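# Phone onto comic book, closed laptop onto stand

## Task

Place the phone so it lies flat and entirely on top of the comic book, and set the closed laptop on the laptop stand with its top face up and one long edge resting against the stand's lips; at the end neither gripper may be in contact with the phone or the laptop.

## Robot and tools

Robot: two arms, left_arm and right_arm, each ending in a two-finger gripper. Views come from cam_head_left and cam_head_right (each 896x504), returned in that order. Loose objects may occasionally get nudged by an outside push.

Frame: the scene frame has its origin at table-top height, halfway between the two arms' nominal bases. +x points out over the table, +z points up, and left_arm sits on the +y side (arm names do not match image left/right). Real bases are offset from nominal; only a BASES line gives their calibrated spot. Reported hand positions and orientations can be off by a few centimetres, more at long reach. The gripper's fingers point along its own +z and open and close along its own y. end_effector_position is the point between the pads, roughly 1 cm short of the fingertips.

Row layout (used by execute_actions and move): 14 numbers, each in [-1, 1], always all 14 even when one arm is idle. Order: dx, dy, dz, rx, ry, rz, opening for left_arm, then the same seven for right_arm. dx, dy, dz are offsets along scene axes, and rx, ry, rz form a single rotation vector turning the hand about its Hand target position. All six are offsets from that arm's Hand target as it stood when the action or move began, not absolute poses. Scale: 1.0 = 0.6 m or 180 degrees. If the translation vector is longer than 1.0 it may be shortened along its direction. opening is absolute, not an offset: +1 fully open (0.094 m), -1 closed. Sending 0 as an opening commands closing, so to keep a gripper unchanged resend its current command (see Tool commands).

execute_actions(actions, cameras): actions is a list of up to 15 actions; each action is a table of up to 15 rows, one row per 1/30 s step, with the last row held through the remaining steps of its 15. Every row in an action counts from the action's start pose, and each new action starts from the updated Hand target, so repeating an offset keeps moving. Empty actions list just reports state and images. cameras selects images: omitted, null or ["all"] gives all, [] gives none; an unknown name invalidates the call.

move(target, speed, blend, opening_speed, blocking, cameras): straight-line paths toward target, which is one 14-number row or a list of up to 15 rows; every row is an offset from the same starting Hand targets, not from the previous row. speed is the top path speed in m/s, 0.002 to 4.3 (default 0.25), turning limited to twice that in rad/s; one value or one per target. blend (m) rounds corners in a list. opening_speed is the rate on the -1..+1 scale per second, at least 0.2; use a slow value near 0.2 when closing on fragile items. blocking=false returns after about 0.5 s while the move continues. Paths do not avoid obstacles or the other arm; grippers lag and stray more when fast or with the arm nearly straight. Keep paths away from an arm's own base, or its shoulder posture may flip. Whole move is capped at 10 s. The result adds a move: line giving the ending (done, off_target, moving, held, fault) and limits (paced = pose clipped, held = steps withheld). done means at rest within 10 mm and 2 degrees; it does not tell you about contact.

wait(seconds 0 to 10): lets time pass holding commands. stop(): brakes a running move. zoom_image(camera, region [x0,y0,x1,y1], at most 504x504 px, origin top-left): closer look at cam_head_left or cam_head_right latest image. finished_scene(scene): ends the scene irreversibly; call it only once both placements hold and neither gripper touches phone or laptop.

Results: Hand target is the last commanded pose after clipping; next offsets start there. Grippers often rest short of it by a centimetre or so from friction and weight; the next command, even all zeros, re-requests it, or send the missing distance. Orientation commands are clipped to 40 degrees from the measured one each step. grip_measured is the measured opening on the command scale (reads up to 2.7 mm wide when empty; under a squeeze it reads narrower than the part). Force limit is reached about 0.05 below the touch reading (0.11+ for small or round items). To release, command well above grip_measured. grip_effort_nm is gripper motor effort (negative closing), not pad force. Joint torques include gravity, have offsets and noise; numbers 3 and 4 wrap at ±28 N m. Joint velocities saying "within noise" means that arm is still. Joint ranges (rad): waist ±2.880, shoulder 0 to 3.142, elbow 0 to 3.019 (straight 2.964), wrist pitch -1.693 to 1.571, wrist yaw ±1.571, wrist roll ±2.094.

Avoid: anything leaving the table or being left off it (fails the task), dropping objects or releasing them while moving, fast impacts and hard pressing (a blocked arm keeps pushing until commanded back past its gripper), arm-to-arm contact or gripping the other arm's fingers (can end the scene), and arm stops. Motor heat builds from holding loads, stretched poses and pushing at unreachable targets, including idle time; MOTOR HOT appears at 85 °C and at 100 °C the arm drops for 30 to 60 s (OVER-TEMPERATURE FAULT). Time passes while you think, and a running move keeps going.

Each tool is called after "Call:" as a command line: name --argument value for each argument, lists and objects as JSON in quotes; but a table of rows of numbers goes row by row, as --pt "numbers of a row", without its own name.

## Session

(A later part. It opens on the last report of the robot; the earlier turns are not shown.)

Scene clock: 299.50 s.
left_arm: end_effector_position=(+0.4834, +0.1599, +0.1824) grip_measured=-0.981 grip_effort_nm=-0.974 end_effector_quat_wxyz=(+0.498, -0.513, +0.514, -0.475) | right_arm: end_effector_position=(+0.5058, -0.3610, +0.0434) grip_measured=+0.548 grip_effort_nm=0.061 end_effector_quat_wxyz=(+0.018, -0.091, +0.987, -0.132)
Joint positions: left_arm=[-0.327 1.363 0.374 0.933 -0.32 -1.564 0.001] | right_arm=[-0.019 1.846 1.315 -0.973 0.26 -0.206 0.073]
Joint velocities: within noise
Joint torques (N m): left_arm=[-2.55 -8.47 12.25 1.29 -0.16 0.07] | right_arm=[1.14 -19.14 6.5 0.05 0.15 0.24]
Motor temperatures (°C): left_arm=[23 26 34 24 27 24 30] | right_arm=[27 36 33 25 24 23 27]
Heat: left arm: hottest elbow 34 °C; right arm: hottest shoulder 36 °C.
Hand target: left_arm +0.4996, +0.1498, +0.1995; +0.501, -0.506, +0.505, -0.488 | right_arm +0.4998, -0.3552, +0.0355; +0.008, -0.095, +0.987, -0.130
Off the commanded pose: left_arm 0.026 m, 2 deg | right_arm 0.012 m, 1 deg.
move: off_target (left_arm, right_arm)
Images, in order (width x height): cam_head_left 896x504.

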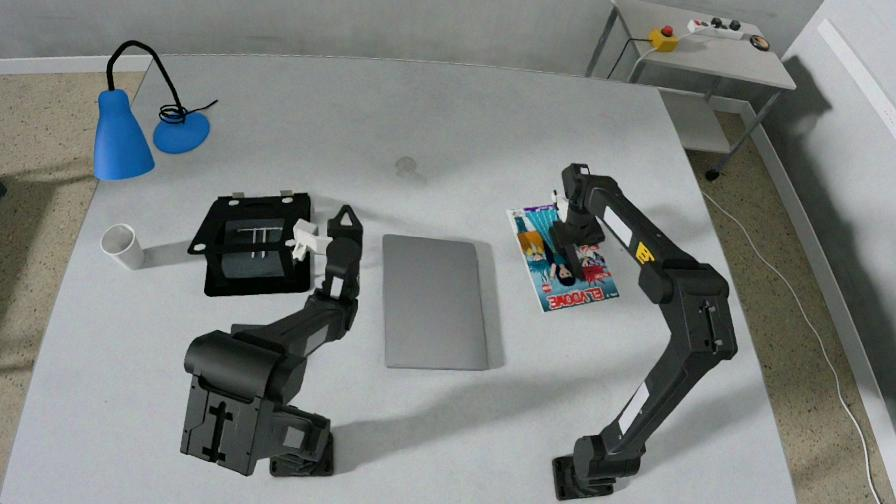

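Call:
move --target '[0,0,0,0,0,0,-1,0,0.0,0.0,0,0,0,0.98]' --speed 0.03 --opening_speed 0.2 --cameras '["cam_head_left"]'

Call:
zoom_image --camera "cam_head_left" --region '[530, 200, 640, 310]'

Scene clock: 305.67 s.
left_arm: end_effector_position=(+0.4834, +0.1599, +0.1824) grip_measured=-0.981 grip_effort_nm=-0.979 end_effector_quat_wxyz=(+0.498, -0.513, +0.514, -0.475) | right_arm: end_effector_position=(+0.5058, -0.3610, +0.0434) grip_measured=+0.978 grip_effort_nm=0.061 end_effector_quat_wxyz=(+0.018, -0.091, +0.987, -0.132)
Joint positions: left_arm=[-0.327 1.363 0.374 0.933 -0.32 -1.564 0.001] | right_arm=[-0.019 1.846 1.315 -0.973 0.259 -0.206 0.093]
Joint velocities: within noise
Joint torques (N m): left_arm=[-2.43 -8.35 12.14 1.5 -0.14 0.07] | right_arm=[1.14 -19.19 6.52 0.02 0.15 0.23]
Motor temperatures (°C): left_arm=[23 26 34 24 27 24 30] | right_arm=[27 36 33 25 24 23 26]
Heat: left arm: hottest elbow 34 °C; right arm: hottest shoulder 36 °C.
Hand target: left_arm +0.4996, +0.1498, +0.1995; +0.501, -0.506, +0.505, -0.488 | right_arm +0.4998, -0.3552, +0.0355; +0.008, -0.095, +0.987, -0.130
Off the commanded pose: left_arm 0.026 m, 2 deg | right_arm 0.011 m, 1 deg.
move: off_target (left_arm, right_arm)
Images, in order (width x height): cam_head_left 896x504.

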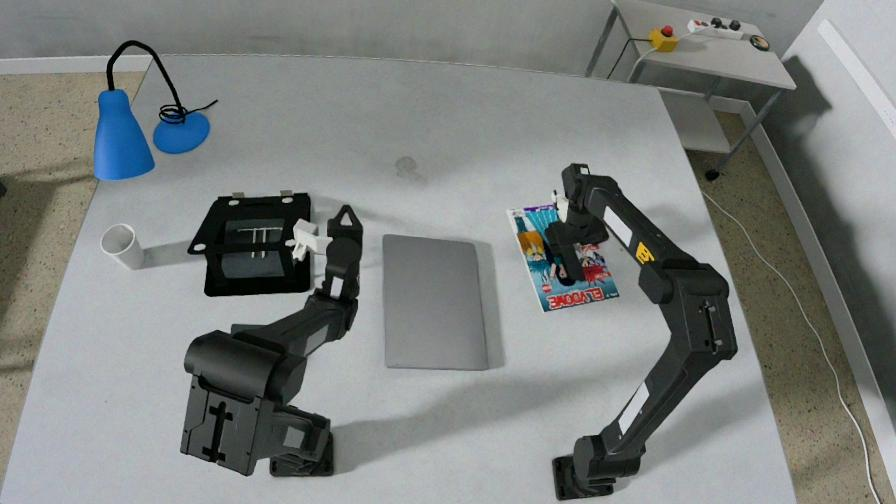

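Scaled by 4.582.

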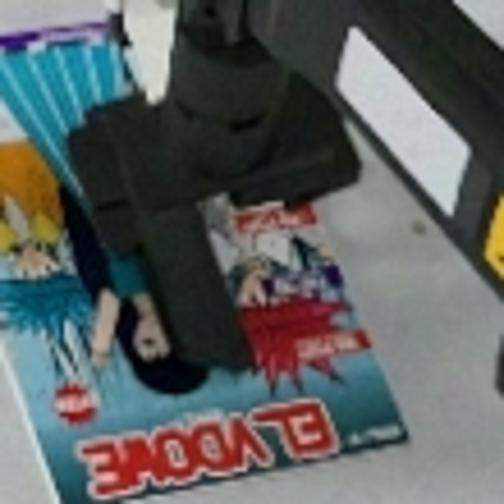

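Call:
move --target '[0,0,0,0,0,0,-1,-0.01,0.042,-0.015,0,0,0,0.98]' --speed 0.02 --cameras '["cam_head_left"]'

Call:
zoom_image --camera "cam_head_left" --region '[530, 200, 640, 310]'

Scene clock: 310.70 s.
left_arm: end_effector_position=(+0.4834, +0.1599, +0.1824) grip_measured=-0.981 grip_effort_nm=-0.979 end_effector_quat_wxyz=(+0.498, -0.513, +0.514, -0.475) | right_arm: end_effector_position=(+0.4985, -0.3358, +0.0363) grip_measured=+0.979 grip_effort_nm=0.061 end_effector_quat_wxyz=(+0.014, -0.092, +0.987, -0.130)
Joint positions: left_arm=[-0.327 1.363 0.374 0.933 -0.32 -1.564 0.001] | right_arm=[0.029 1.846 1.294 -0.973 0.259 -0.157 0.093]
Joint velocities: within noise
Joint torques (N m): left_arm=[-2.84 -7.94 12.12 1.46 -0.11 0.05] | right_arm=[1.26 -18.78 6.13 0.47 0.23 0.25]
Motor temperatures (°C): left_arm=[23 26 34 24 27 24 30] | right_arm=[27 36 33 25 24 23 26]
Heat: left arm: hottest elbow 34 °C; right arm: hottest shoulder 36 °C.
Hand target: left_arm +0.4996, +0.1498, +0.1995; +0.501, -0.506, +0.505, -0.488 | right_arm +0.4938, -0.3300, +0.0266; +0.008, -0.095, +0.987, -0.130
Off the commanded pose: left_arm 0.026 m, 2 deg | right_arm 0.012 m, 1 deg.
move: off_target (left_arm, right_arm)
Images, in order (width x height): cam_head_left 896x504.

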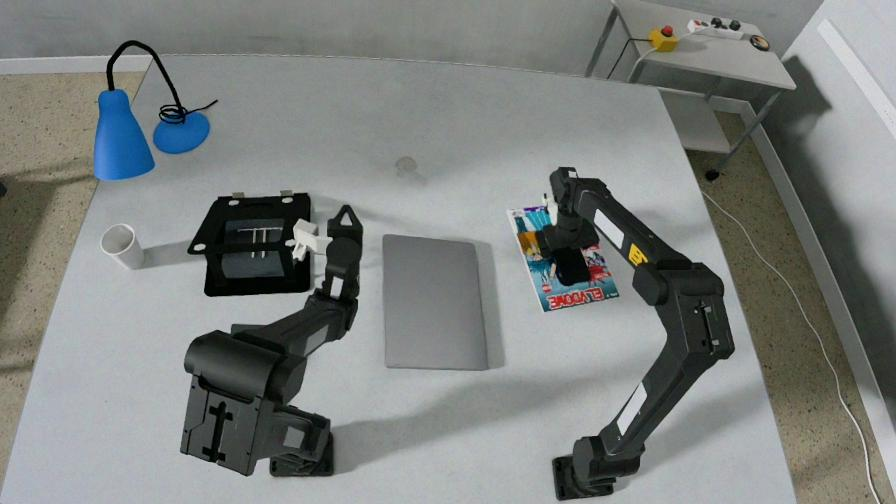

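Scaled by 4.582.

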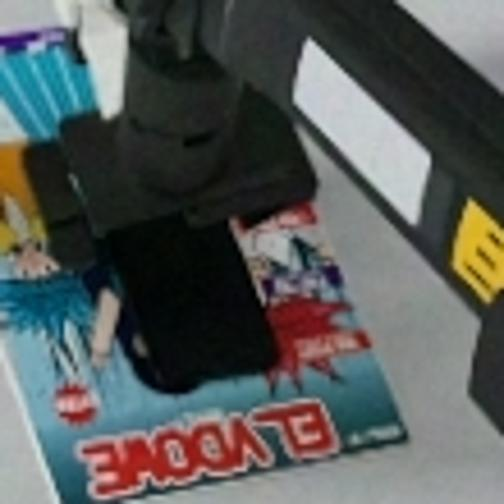

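Call:
move --pt "0 0 0 0 0 0 -1 0 0.005 0.05 0 0 0 0.98" --pt "0 0 0 0 0 0 -1 -0.05 0.0 0.28 0.0 0 0 0.98" --speed '[0.04,0.2]'

Call:
zoom_image --camera "cam_head_left" --region '[500, 190, 640, 320]'

Call:
zoom_image --camera "cam_head_right" --region '[510, 190, 650, 320]'

Scene clock: 317.13 s.
left_arm: end_effector_position=(+0.4834, +0.1599, +0.1824) grip_measured=-0.981 grip_effort_nm=-0.979 end_effector_quat_wxyz=(+0.498, -0.513, +0.514, -0.475) | right_arm: end_effector_position=(+0.4469, -0.3354, +0.1724) grip_measured=+0.979 grip_effort_nm=0.066 end_effector_quat_wxyz=(-0.017, -0.096, +0.987, -0.128)
Joint positions: left_arm=[-0.327 1.363 0.374 0.933 -0.32 -1.564 0.001] | right_arm=[0.034 1.621 1.376 -1.346 0.259 -0.152 0.093]
Joint velocities: within noise
Joint torques (N m): left_arm=[-2.96 -7.94 12.07 1.54 -0.14 0.08] | right_arm=[1.2 -17.26 12.22 -0.25 0.21 0.22]
Motor temperatures (°C): left_arm=[23 26 34 24 27 24 30] | right_arm=[27 36 34 25 24 23 26]
Heat: left arm: hottest elbow 34 °C; right arm: hottest shoulder 36 °C.
Hand target: left_arm +0.4996, +0.1498, +0.1995; +0.501, -0.506, +0.505, -0.488 | right_arm +0.4638, -0.3300, +0.1944; +0.007, -0.095, +0.987, -0.130
Off the commanded pose: left_arm 0.026 m, 2 deg | right_arm 0.028 m, 3 deg.
move: off_target (left_arm, right_arm)

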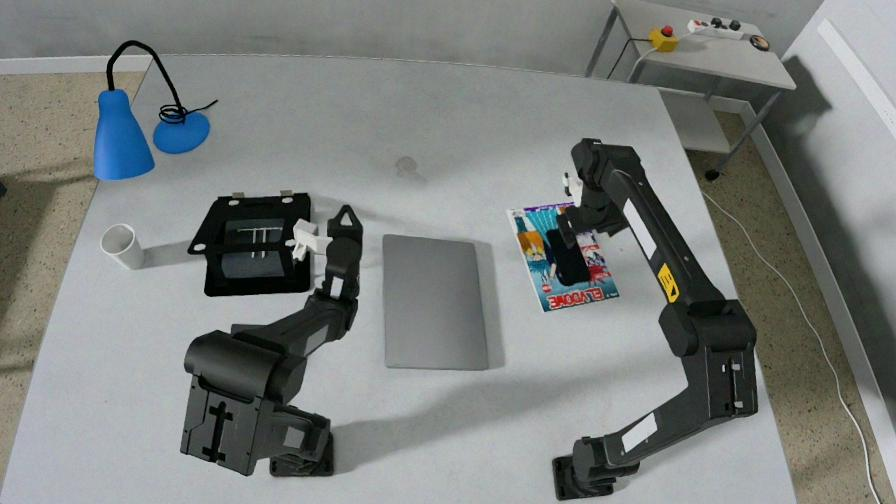

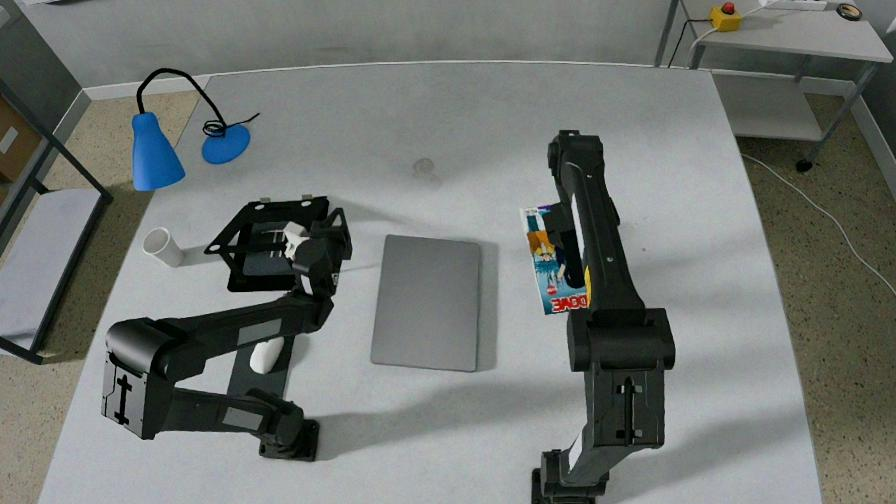

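Scaled by 3.600.

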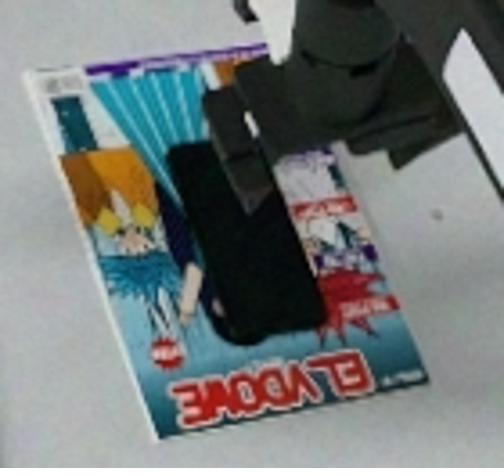

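Scaled by 3.600.

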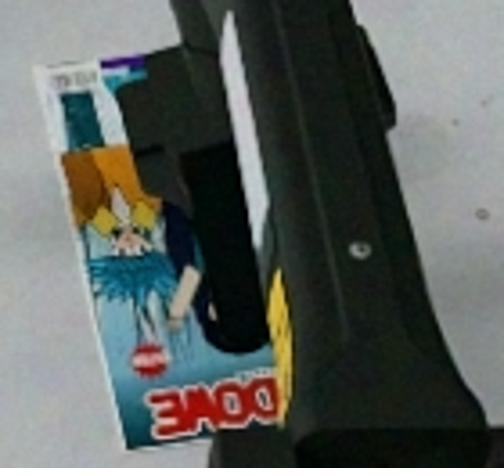

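Call:
move --target '[-0.417,0.117,0.133,0.375,0.385,-0.389,-1,-0.406,0.083,0.143,0.0818,0.016,-0.061,-1]'

Call:
zoom_image --camera "cam_head_left" --region '[180, 180, 330, 310]'

Call:
zoom_image --camera "cam_head_right" --region '[190, 180, 340, 310]'

Call:
zoom_image --camera "cam_head_left" --region '[500, 190, 640, 320]'

Scene clock: 349.57 s.
left_arm: end_effector_position=(+0.2394, +0.2237, +0.2503) grip_measured=-0.981 grip_effort_nm=-0.979 end_effector_quat_wxyz=(-0.011, -0.012, +1.000, -0.001) | right_arm: end_effector_position=(+0.2279, -0.2832, +0.2832) grip_measured=-0.991 grip_effort_nm=-0.496 end_effector_quat_wxyz=(+0.004, +0.001, +1.000, +0.001)
Joint positions: left_arm=[-0.114 0.883 0.961 -1.67 0.004 -0.109 0.001] | right_arm=[0.098 1.005 1.117 -1.673 0 0.105 0]
Joint velocities: within noise
Joint torques (N m): left_arm=[-3.19 -5.95 16.75 -0.08 -0.13 0.06] | right_arm=[1.49 -7.12 7.09 -0.16 -0.03 0.19]
Motor temperatures (°C): left_arm=[23 26 35 24 27 24 30] | right_arm=[27 35 36 25 24 23 26]
Heat: left arm: hottest elbow 35 °C; right arm: hottest elbow 36 °C.
Hand target: left_arm +0.2494, +0.2200, +0.2792; -0.001, +0.000, +1.000, +0.000 | right_arm +0.2202, -0.2803, +0.2802; -0.018, -0.002, +1.000, -0.001
Off the commanded pose: left_arm 0.031 m, 2 deg | right_arm 0.009 m, 3 deg.
joint sent to its limit (left arm) — joint 4 (wrist pitch), lower limit. The joint targets are off in orientation, not in position.
joint sent to its limit (right arm) — joint 4 (wrist pitch), lower limit. The joint targets still meet the commanded pose.
move: off_target (left_arm, right_arm)

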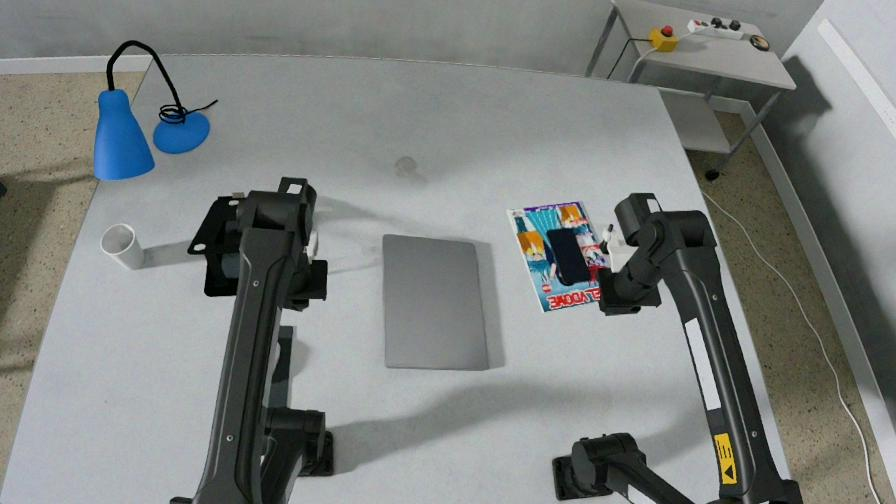

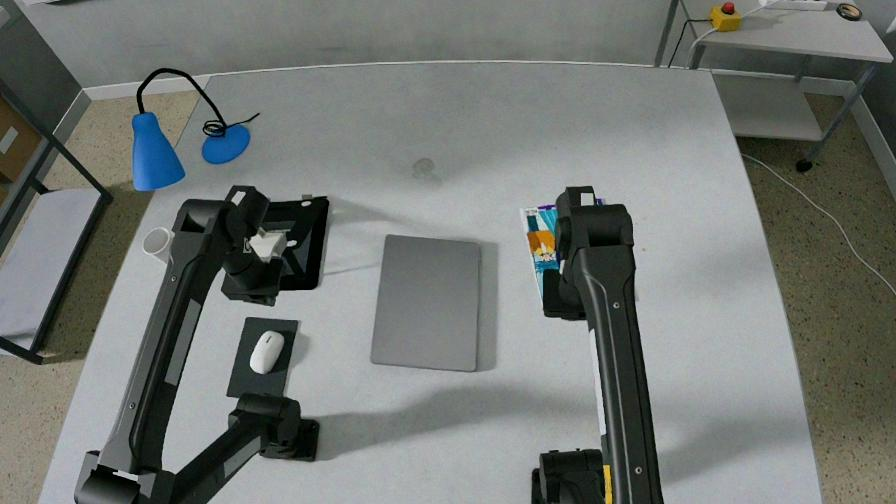

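Scaled by 3.360.

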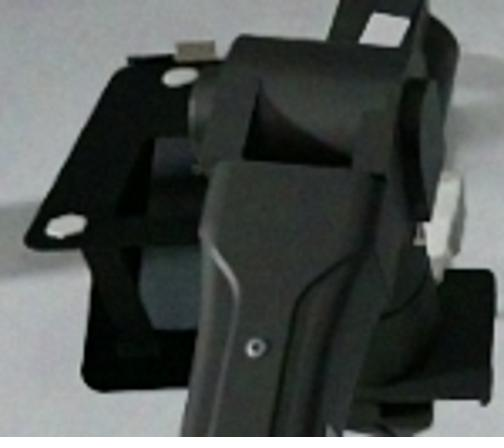

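Scaled by 3.360.

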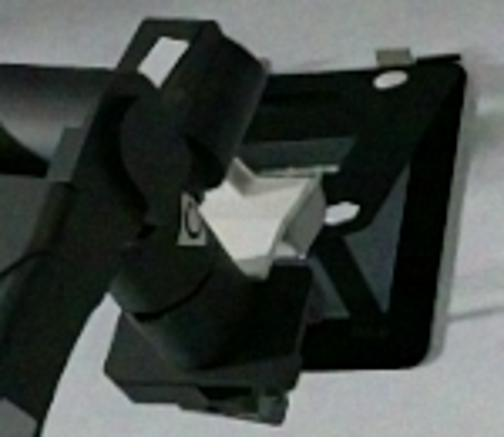

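Scaled by 3.600.

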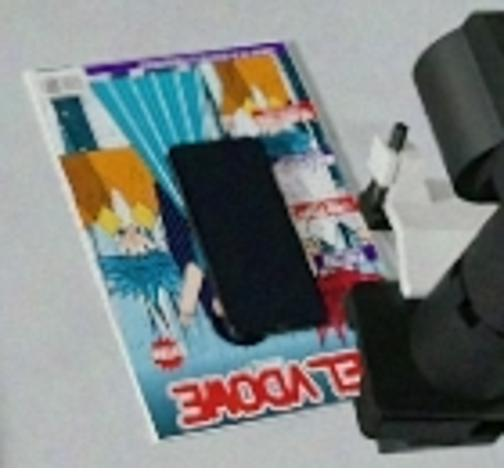

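Call:
move --target '[0.188,-0.117,-0.332,0,0,0.028,-1,0.308,0.15,-0.332,0,0,0.017,-1]'

Call:
zoom_image --camera "cam_head_left" --region '[320, 220, 550, 380]'

Call:
zoom_image --camera "cam_head_right" --region '[310, 220, 540, 380]'

Scene clock: 389.00 s.
left_arm: end_effector_position=(+0.3603, +0.1553, +0.0817) grip_measured=-0.981 grip_effort_nm=-0.979 end_effector_quat_wxyz=(-0.005, -0.046, +0.999, +0.000) | right_arm: end_effector_position=(+0.3822, -0.2015, +0.0716) grip_measured=-0.991 grip_effort_nm=-0.496 end_effector_quat_wxyz=(-0.040, -0.026, +0.999, -0.007)
Joint positions: left_arm=[-0.285 1.365 0.851 -1.068 0.002 -0.349 0.001] | right_arm=[0.25 1.63 1.116 -1.137 -0.005 0.202 0]
Joint velocities: within noise
Joint torques (N m): left_arm=[-3.08 -10.11 8.92 0.79 -0.08 -0.05] | right_arm=[1.14 -15.09 10.67 0.34 0 0.21]
Motor temperatures (°C): left_arm=[23 25 38 24 27 24 30] | right_arm=[27 34 35 25 24 23 26]
Heat: left arm: hottest elbow 38 °C; right arm: hottest elbow 35 °C.
Hand target: left_arm +0.3623, +0.1499, +0.0802; -0.001, -0.044, +0.999, +0.000 | right_arm +0.4051, -0.1902, +0.0812; -0.017, -0.028, +0.999, -0.001
Off the commanded pose: left_arm 0.006 m, 1 deg | right_arm 0.027 m, 3 deg.
move: off_target (right_arm)

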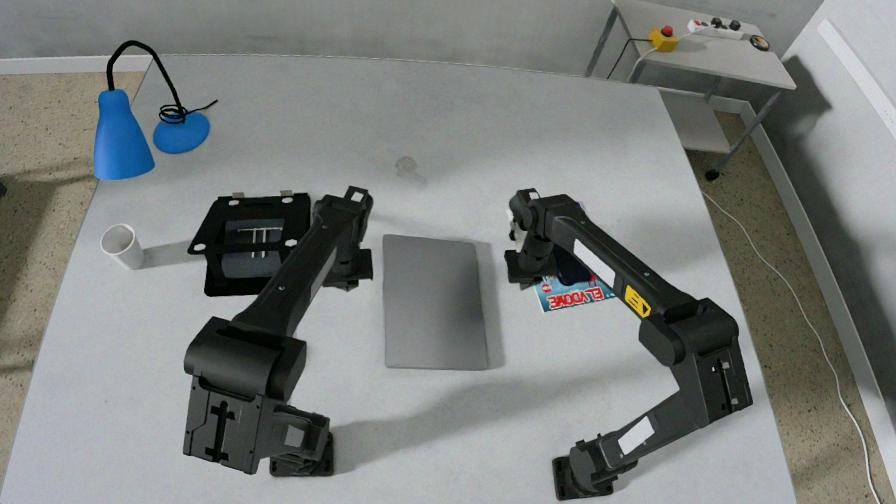

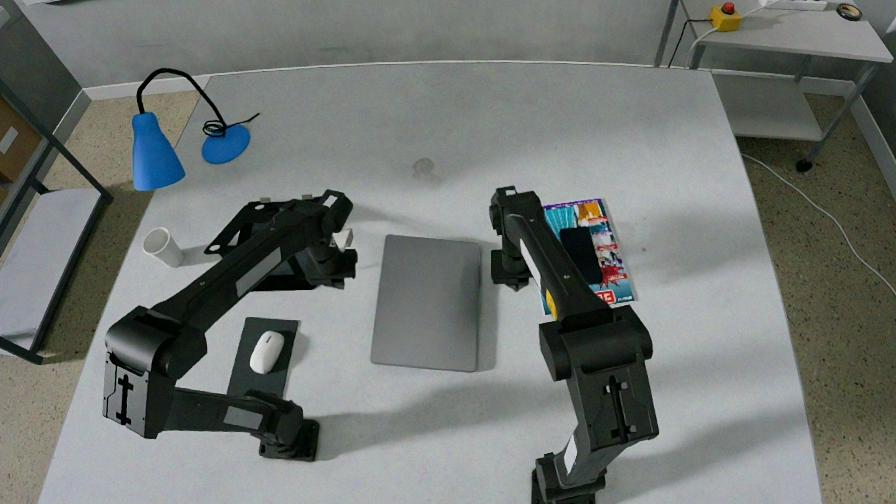

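Scaled by 2.191.

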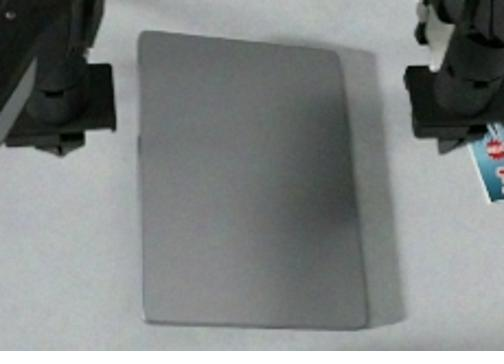

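Scaled by 2.191.

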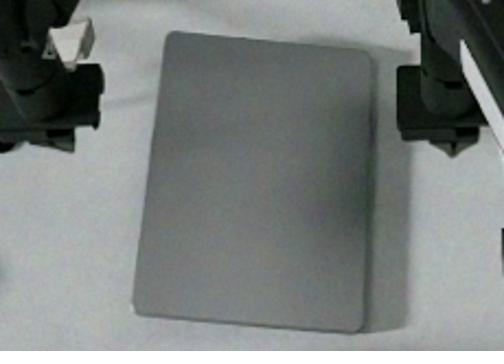

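Call:
move --target '[0.017,0,-0.102,0,0,0,-1,0,0,-0.085,0,0,0,-1]' --speed 0.08

Call:
zoom_image --camera "cam_head_left" --region '[320, 220, 550, 380]'

Call:
zoom_image --camera "cam_head_right" --region '[310, 220, 540, 380]'

Scene clock: 396.63 s.
left_arm: end_effector_position=(+0.3745, +0.1516, +0.0242) grip_measured=-0.981 grip_effort_nm=-0.979 end_effector_quat_wxyz=(+0.001, -0.047, +0.999, -0.001) | right_arm: end_effector_position=(+0.4087, -0.1944, +0.0432) grip_measured=-0.991 grip_effort_nm=-0.496 end_effector_quat_wxyz=(-0.007, -0.027, +1.000, +0.001)
Joint positions: left_arm=[-0.285 1.495 0.804 -0.878 0.002 -0.35 0.001] | right_arm=[0.251 1.695 1.116 -1.006 -0.005 0.202 0]
Joint velocities: within noise
Joint torques (N m): left_arm=[-2.08 -10.64 7.32 0.81 -0.08 0.03] | right_arm=[1.14 -14.97 6.37 0.55 0.02 0.22]
Motor temperatures (°C): left_arm=[23 26 38 24 26 24 30] | right_arm=[27 33 36 25 24 23 26]
Heat: left arm: hottest elbow 38 °C; right arm: hottest elbow 36 °C.
Hand target: left_arm +0.3723, +0.1499, +0.0188; -0.001, -0.044, +0.999, +0.000 | right_arm +0.4050, -0.1901, +0.0302; -0.017, -0.029, +0.999, -0.001
Off the commanded pose: left_arm 0.006 m, 0 deg | right_arm 0.014 m, 1 deg.
move: off_target (right_arm)

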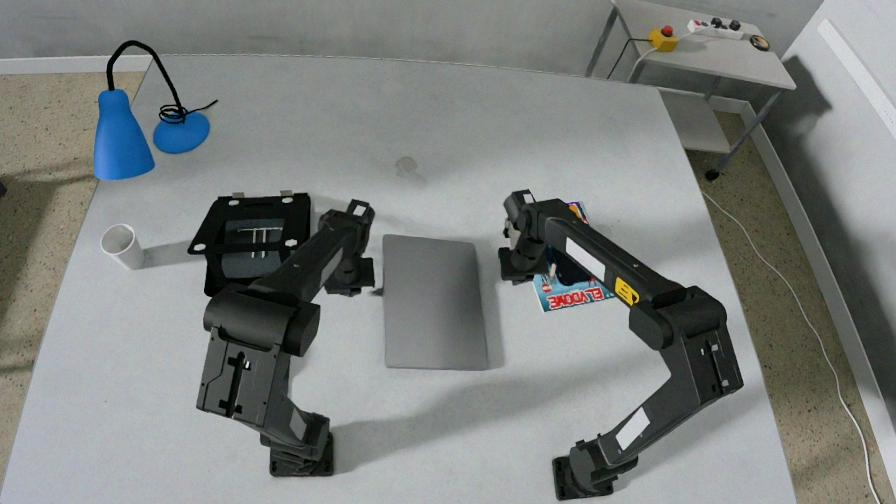

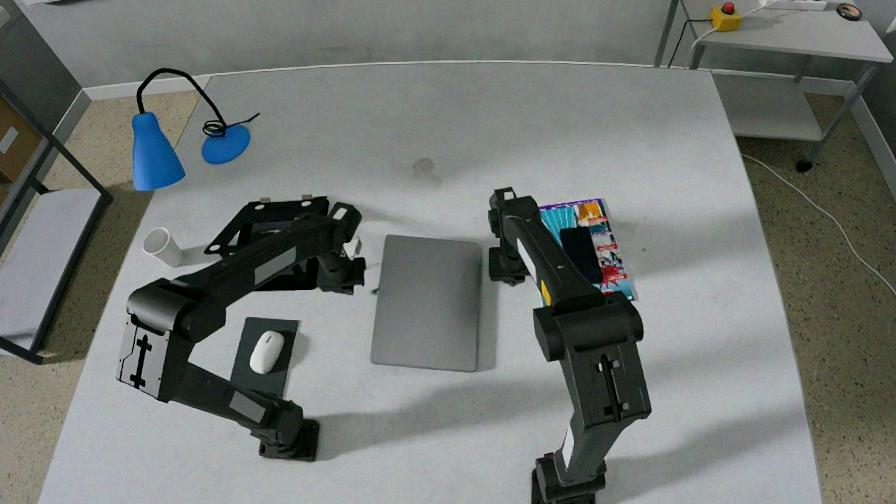

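Scaled by 2.191.

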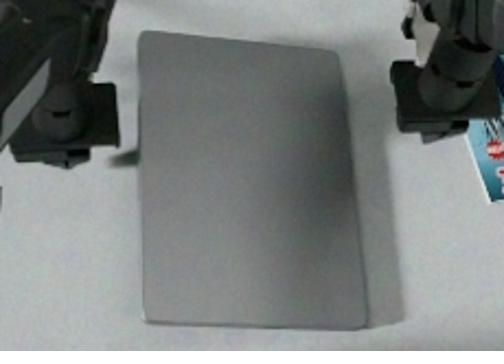

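Scaled by 2.191.

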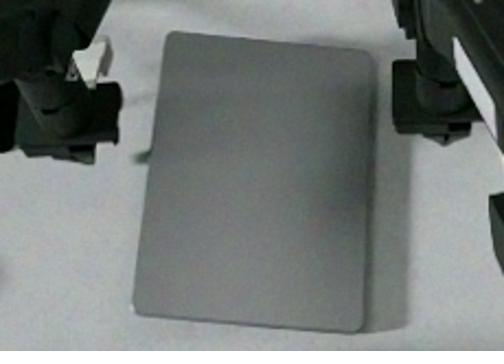

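Call:
move --target '[0,0,-0.02,0,0,0,-1,0,0,-0.037,0,0,0,-1]' --speed 0.05

Call:
zoom_image --camera "cam_head_left" --region '[320, 250, 400, 310]'

Call:
zoom_image --camera "cam_head_right" --region '[470, 250, 550, 310]'

Scene clock: 403.97 s.
left_arm: end_effector_position=(+0.3751, +0.1514, +0.0127) grip_measured=-0.981 grip_effort_nm=-0.984 end_effector_quat_wxyz=(+0.002, -0.047, +0.999, -0.002) | right_arm: end_effector_position=(+0.4108, -0.1938, +0.0214) grip_measured=-0.991 grip_effort_nm=-0.491 end_effector_quat_wxyz=(-0.006, -0.027, +1.000, +0.001)
Joint positions: left_arm=[-0.285 1.518 0.792 -0.84 0.002 -0.35 0.001] | right_arm=[0.251 1.732 1.099 -0.949 -0.005 0.202 0]
Joint velocities: within noise
Joint torques (N m): left_arm=[-1.96 -10.75 7.1 0.94 -0.08 -0.01] | right_arm=[1.2 -15.44 5.79 0.47 0.02 0.22]
Motor temperatures (°C): left_arm=[23 26 37 24 26 24 30] | right_arm=[27 34 35 25 24 23 26]
Heat: left arm: hottest elbow 37 °C; right arm: hottest elbow 35 °C.
Hand target: left_arm +0.3723, +0.1499, +0.0068; -0.001, -0.044, +0.999, +0.000 | right_arm +0.4050, -0.1901, +0.0079; -0.018, -0.029, +0.999, -0.001
Off the commanded pose: left_arm 0.007 m, 0 deg | right_arm 0.015 m, 1 deg.
move: off_target (right_arm)

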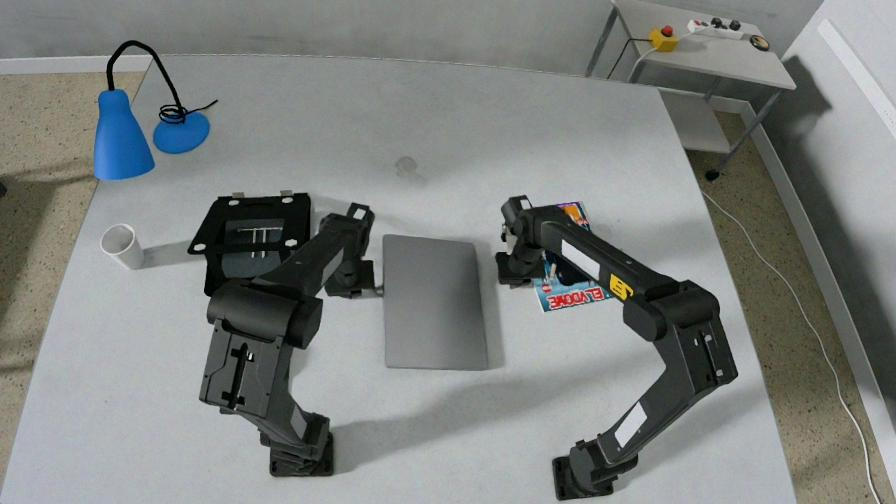

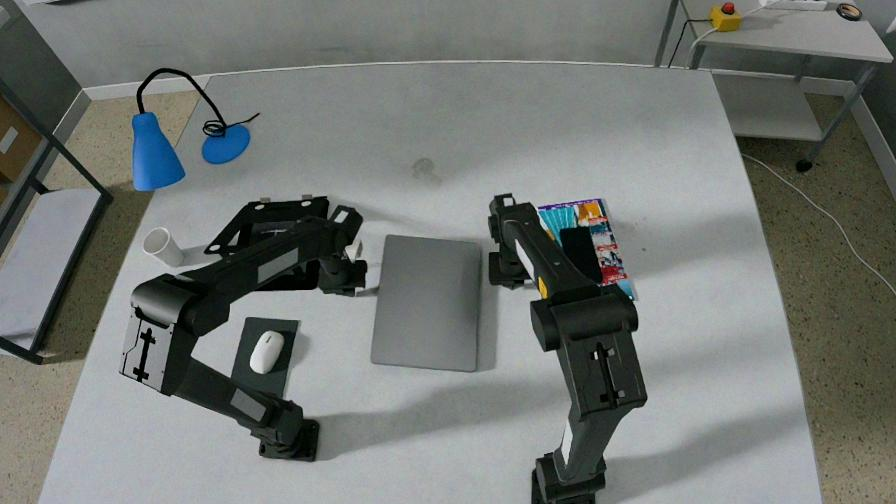

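Scaled by 6.300.

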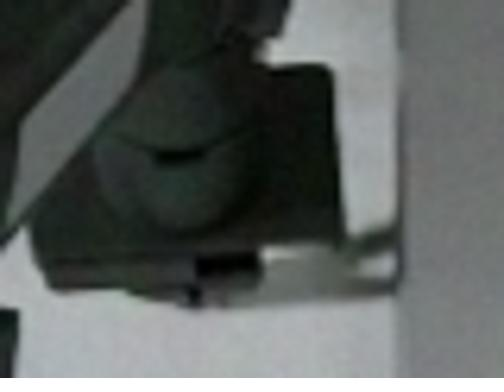

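Scaled by 6.300.

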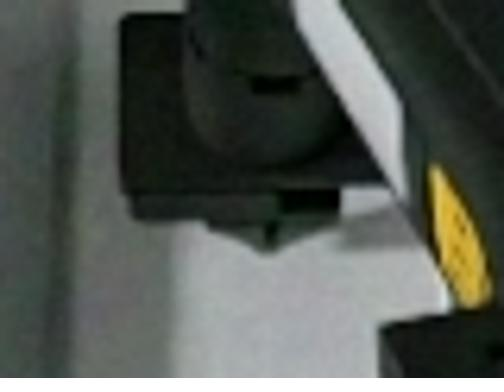

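Call:
move --target '[0,-0.1,0.0,0,0,0,-1,-0.01,0.1,0.005,0,0,0,-1]' --speed 0.05

Call:
zoom_image --camera "cam_head_left" --region '[350, 230, 530, 380]'

Call:
zoom_image --camera "cam_head_right" --region '[350, 230, 530, 380]'

Scene clock: 410.37 s.
left_arm: end_effector_position=(+0.3626, +0.1035, +0.0100) grip_measured=-0.981 grip_effort_nm=-0.979 end_effector_quat_wxyz=(+0.000, -0.050, +0.999, +0.002) | right_arm: end_effector_position=(+0.3902, -0.1393, +0.0127) grip_measured=-0.991 grip_effort_nm=-0.496 end_effector_quat_wxyz=(-0.017, -0.027, +0.999, -0.001)
Joint positions: left_arm=[-0.426 1.536 0.803 -0.84 -0.003 -0.498 0.001] | right_arm=[0.378 1.752 1.099 -0.949 -0.009 0.329 0]
Joint velocities: within noise
Joint torques (N m): left_arm=[-3.08 -9.23 11.07 0.31 0.11 -0.08] | right_arm=[1.14 -14.97 8.98 -0.2 0.02 0.19]
Motor temperatures (°C): left_arm=[23 26 36 24 26 24 30] | right_arm=[27 34 35 25 24 23 26]
Heat: left arm: hottest elbow 36 °C; right arm: hottest elbow 35 °C.
Hand target: left_arm +0.3723, +0.0899, +0.0069; -0.001, -0.044, +0.999, +0.000 | right_arm +0.3991, -0.1302, +0.0110; -0.017, -0.028, +0.999, -0.001
Off the commanded pose: left_arm 0.017 m, 1 deg | right_arm 0.013 m, 0 deg.
move: off_target (left_arm, right_arm)

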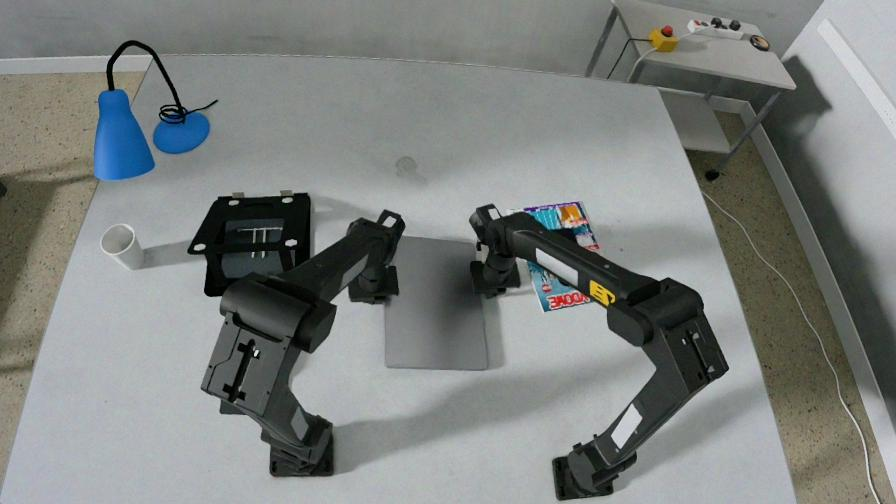

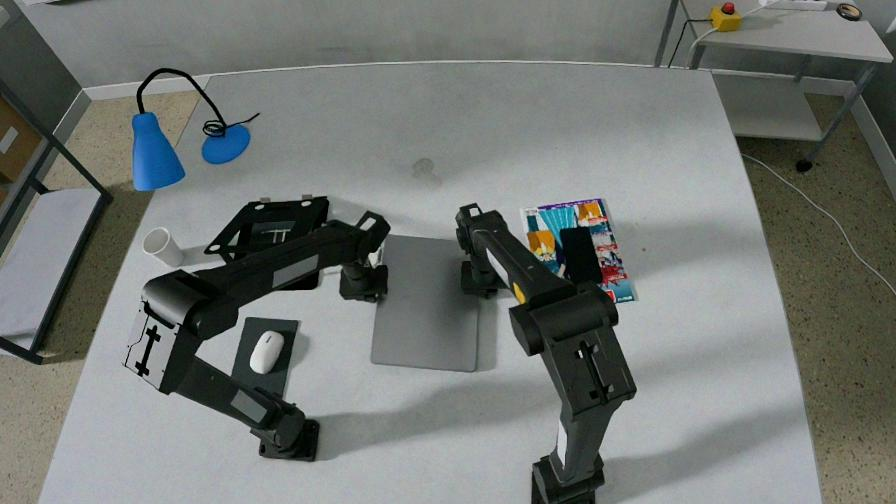

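Scaled by 2.800.

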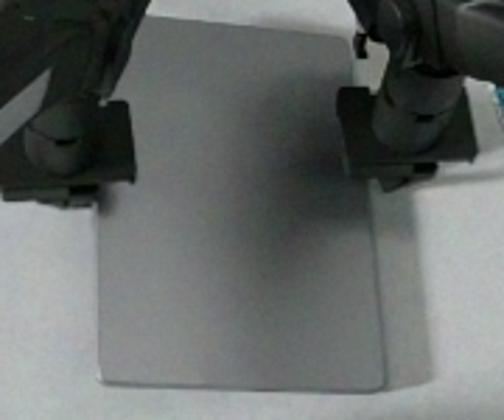

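Scaled by 2.800.

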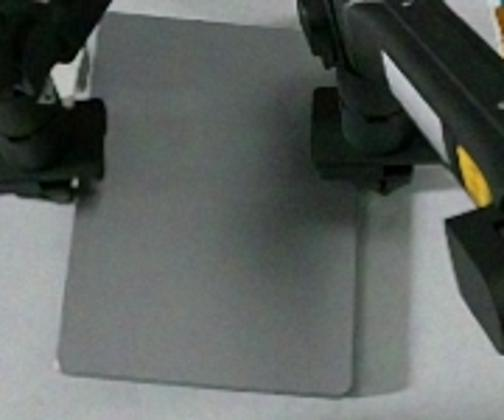

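Call:
move --target '[0,-0.045,0.005,0,0,0,-1,0.0,0.045,0.0,0,0,0,-1]' --speed 0.04

Call:
zoom_image --camera "cam_head_left" --region '[350, 230, 530, 380]'

Call:
zoom_image --camera "cam_head_right" --region '[350, 230, 530, 380]'

Scene clock: 415.27 s.
left_arm: end_effector_position=(+0.3623, +0.0926, +0.0103) grip_measured=-0.982 grip_effort_nm=-0.969 end_effector_quat_wxyz=(-0.003, -0.054, +0.998, +0.011) | right_arm: end_effector_position=(+0.3864, -0.1284, +0.0124) grip_measured=-0.991 grip_effort_nm=-0.486 end_effector_quat_wxyz=(-0.022, -0.016, +1.000, -0.010)
Joint positions: left_arm=[-0.46 1.553 0.824 -0.857 -0.017 -0.54 0.001] | right_arm=[0.407 1.763 1.112 -0.968 0.001 0.381 0]
Joint velocities: within noise
Joint torques (N m): left_arm=[-5.19 -9.47 12.36 0.47 0.73 -0.32] | right_arm=[2.84 -14.27 10.28 0.01 -0.4 0.19]
Motor temperatures (°C): left_arm=[23 26 37 24 26 24 30] | right_arm=[27 34 36 25 24 23 26]
Heat: left arm: hottest elbow 37 °C; right arm: hottest elbow 36 °C.
Hand target: left_arm +0.3724, +0.0628, +0.0099; -0.001, -0.044, +0.999, +0.000 | right_arm +0.3990, -0.1032, +0.0109; -0.018, -0.028, +0.999, -0.001
Off the commanded pose: left_arm 0.031 m, 2 deg | right_arm 0.028 m, 2 deg.
move: off_target (left_arm, right_arm)

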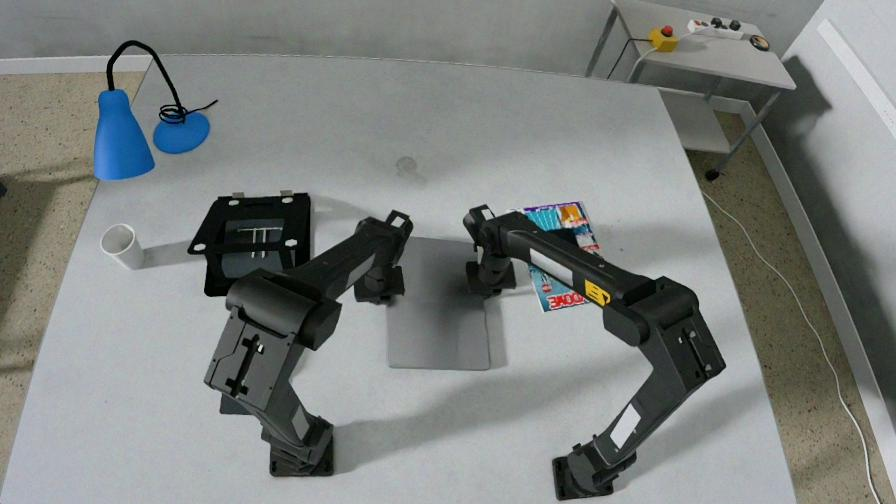

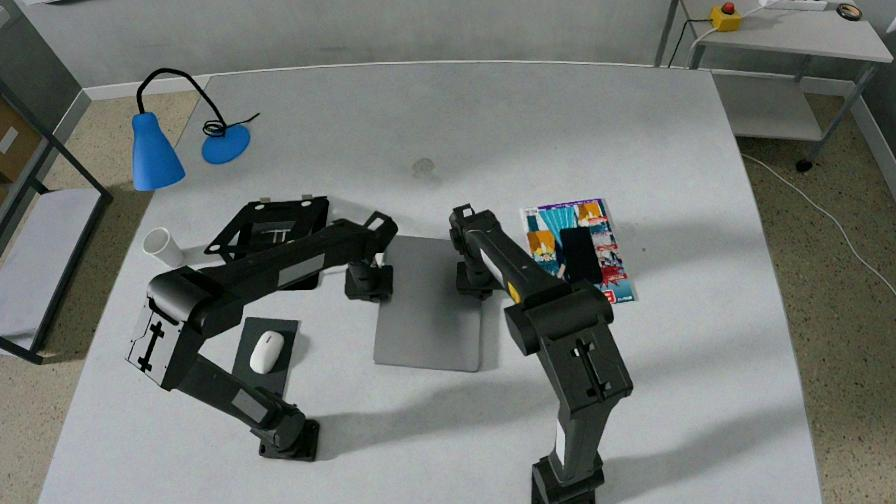

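Scaled by 2.800.

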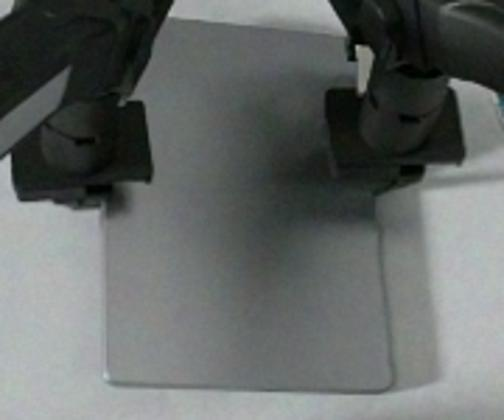

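Scaled by 2.800.

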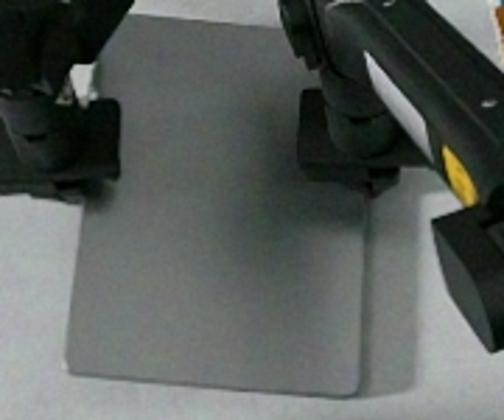

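Call:
move --pt "0 -0.1 0.0 0 0 0 -1 0.0 0.1 0.0 0 0 0 -1" --pt "0 -0.1 0.067 0 0 0 -1 0.0 0.1 0.067 0 0 0 -1" --speed 0.06

Call:
zoom_image --camera "cam_head_left" --region '[350, 230, 530, 380]'

Call:
zoom_image --camera "cam_head_right" --region '[350, 230, 530, 380]'

Scene clock: 418.73 s.
left_arm: end_effector_position=(+0.3610, +0.0929, +0.0104) grip_measured=-0.982 grip_effort_nm=-0.945 end_effector_quat_wxyz=(-0.004, -0.058, +0.998, +0.025) | right_arm: end_effector_position=(+0.3877, -0.1302, +0.0123) grip_measured=-0.991 grip_effort_nm=-0.476 end_effector_quat_wxyz=(-0.022, -0.006, +0.999, -0.027)
Joint positions: left_arm=[-0.472 1.559 0.832 -0.875 -0.04 -0.56 0.001] | right_arm=[0.414 1.771 1.124 -0.984 0.031 0.407 0]
Joint velocities: within noise
Joint torques (N m): left_arm=[-1.38 -12.63 7.9 0.42 0.22 -0.02] | right_arm=[0.56 -17.55 6.45 0.08 -0.28 0.14]
Motor temperatures (°C): left_arm=[23 26 37 24 27 24 30] | right_arm=[27 34 36 25 24 23 26]
Heat: left arm: hottest elbow 37 °C; right arm: hottest elbow 36 °C.
Hand target: left_arm +0.3609, +0.0912, +0.0103; -0.005, -0.058, +0.998, +0.021 (not the last commanded pose) | right_arm +0.3872, -0.1281, +0.0124; -0.023, -0.008, +0.999, -0.021 (not the last commanded pose)
Off the commanded pose: left_arm 0.099 m, 3 deg | right_arm 0.096 m, 4 deg.
move: held (left_arm, right_arm; a check stopped the path); path passed 0 of 2 targets; limits=held
pose unreachable (left arm): on one or more control steps of this call, first in action 0 (counted from 0), this arm could not follow its commanded pose, so it was not sent that pose on those steps. It may still have moved: this result reports where it is.
cause: moving toward the commanded pose would bring a part of the arm too close to another arm (this arm's wrist (the part past joint 4) and the right arm's wrist (the part past joint 4), along the way the arms are being sent, or toward where that arm still pushes).
pose unreachable (right arm): on one or more control steps of this call, first in action 0 (counted from 0), this arm could not follow its commanded pose, so it was not sent that pose on those steps. It may still have moved: this result reports where it is.
cause: moving toward the commanded pose would bring a part of the arm too close to another arm (this arm's wrist (the part past joint 4) and the left arm's wrist (the part past joint 4), along the way the arms are being sent, or toward where that arm still pushes).

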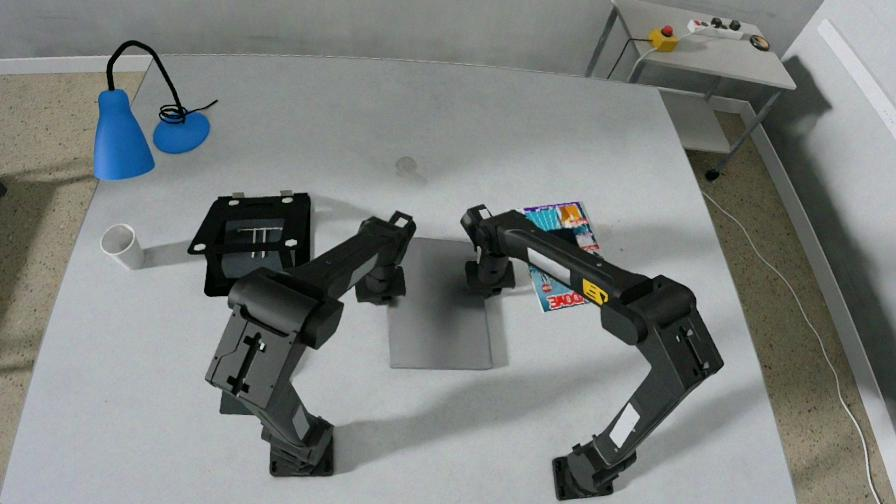

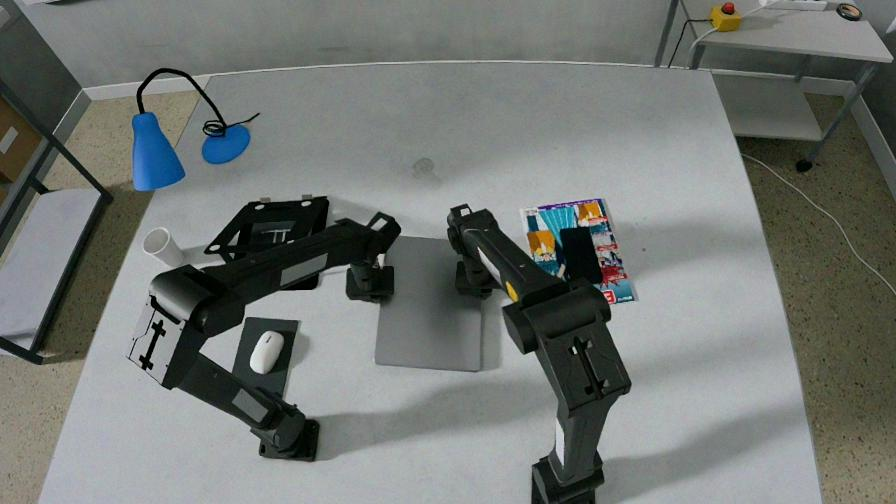

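Scaled by 2.800.

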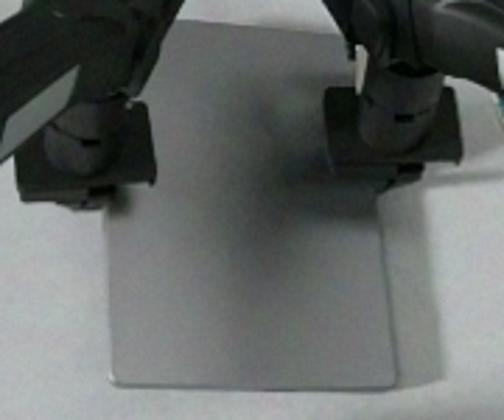

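Scaled by 2.800.

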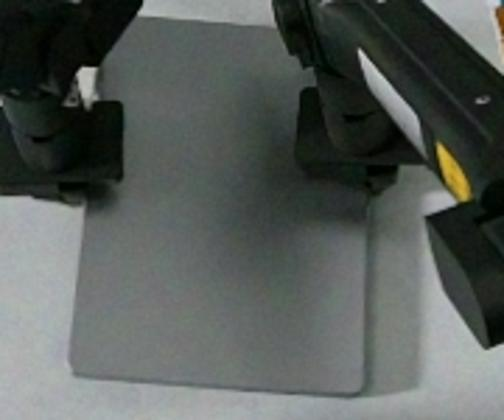

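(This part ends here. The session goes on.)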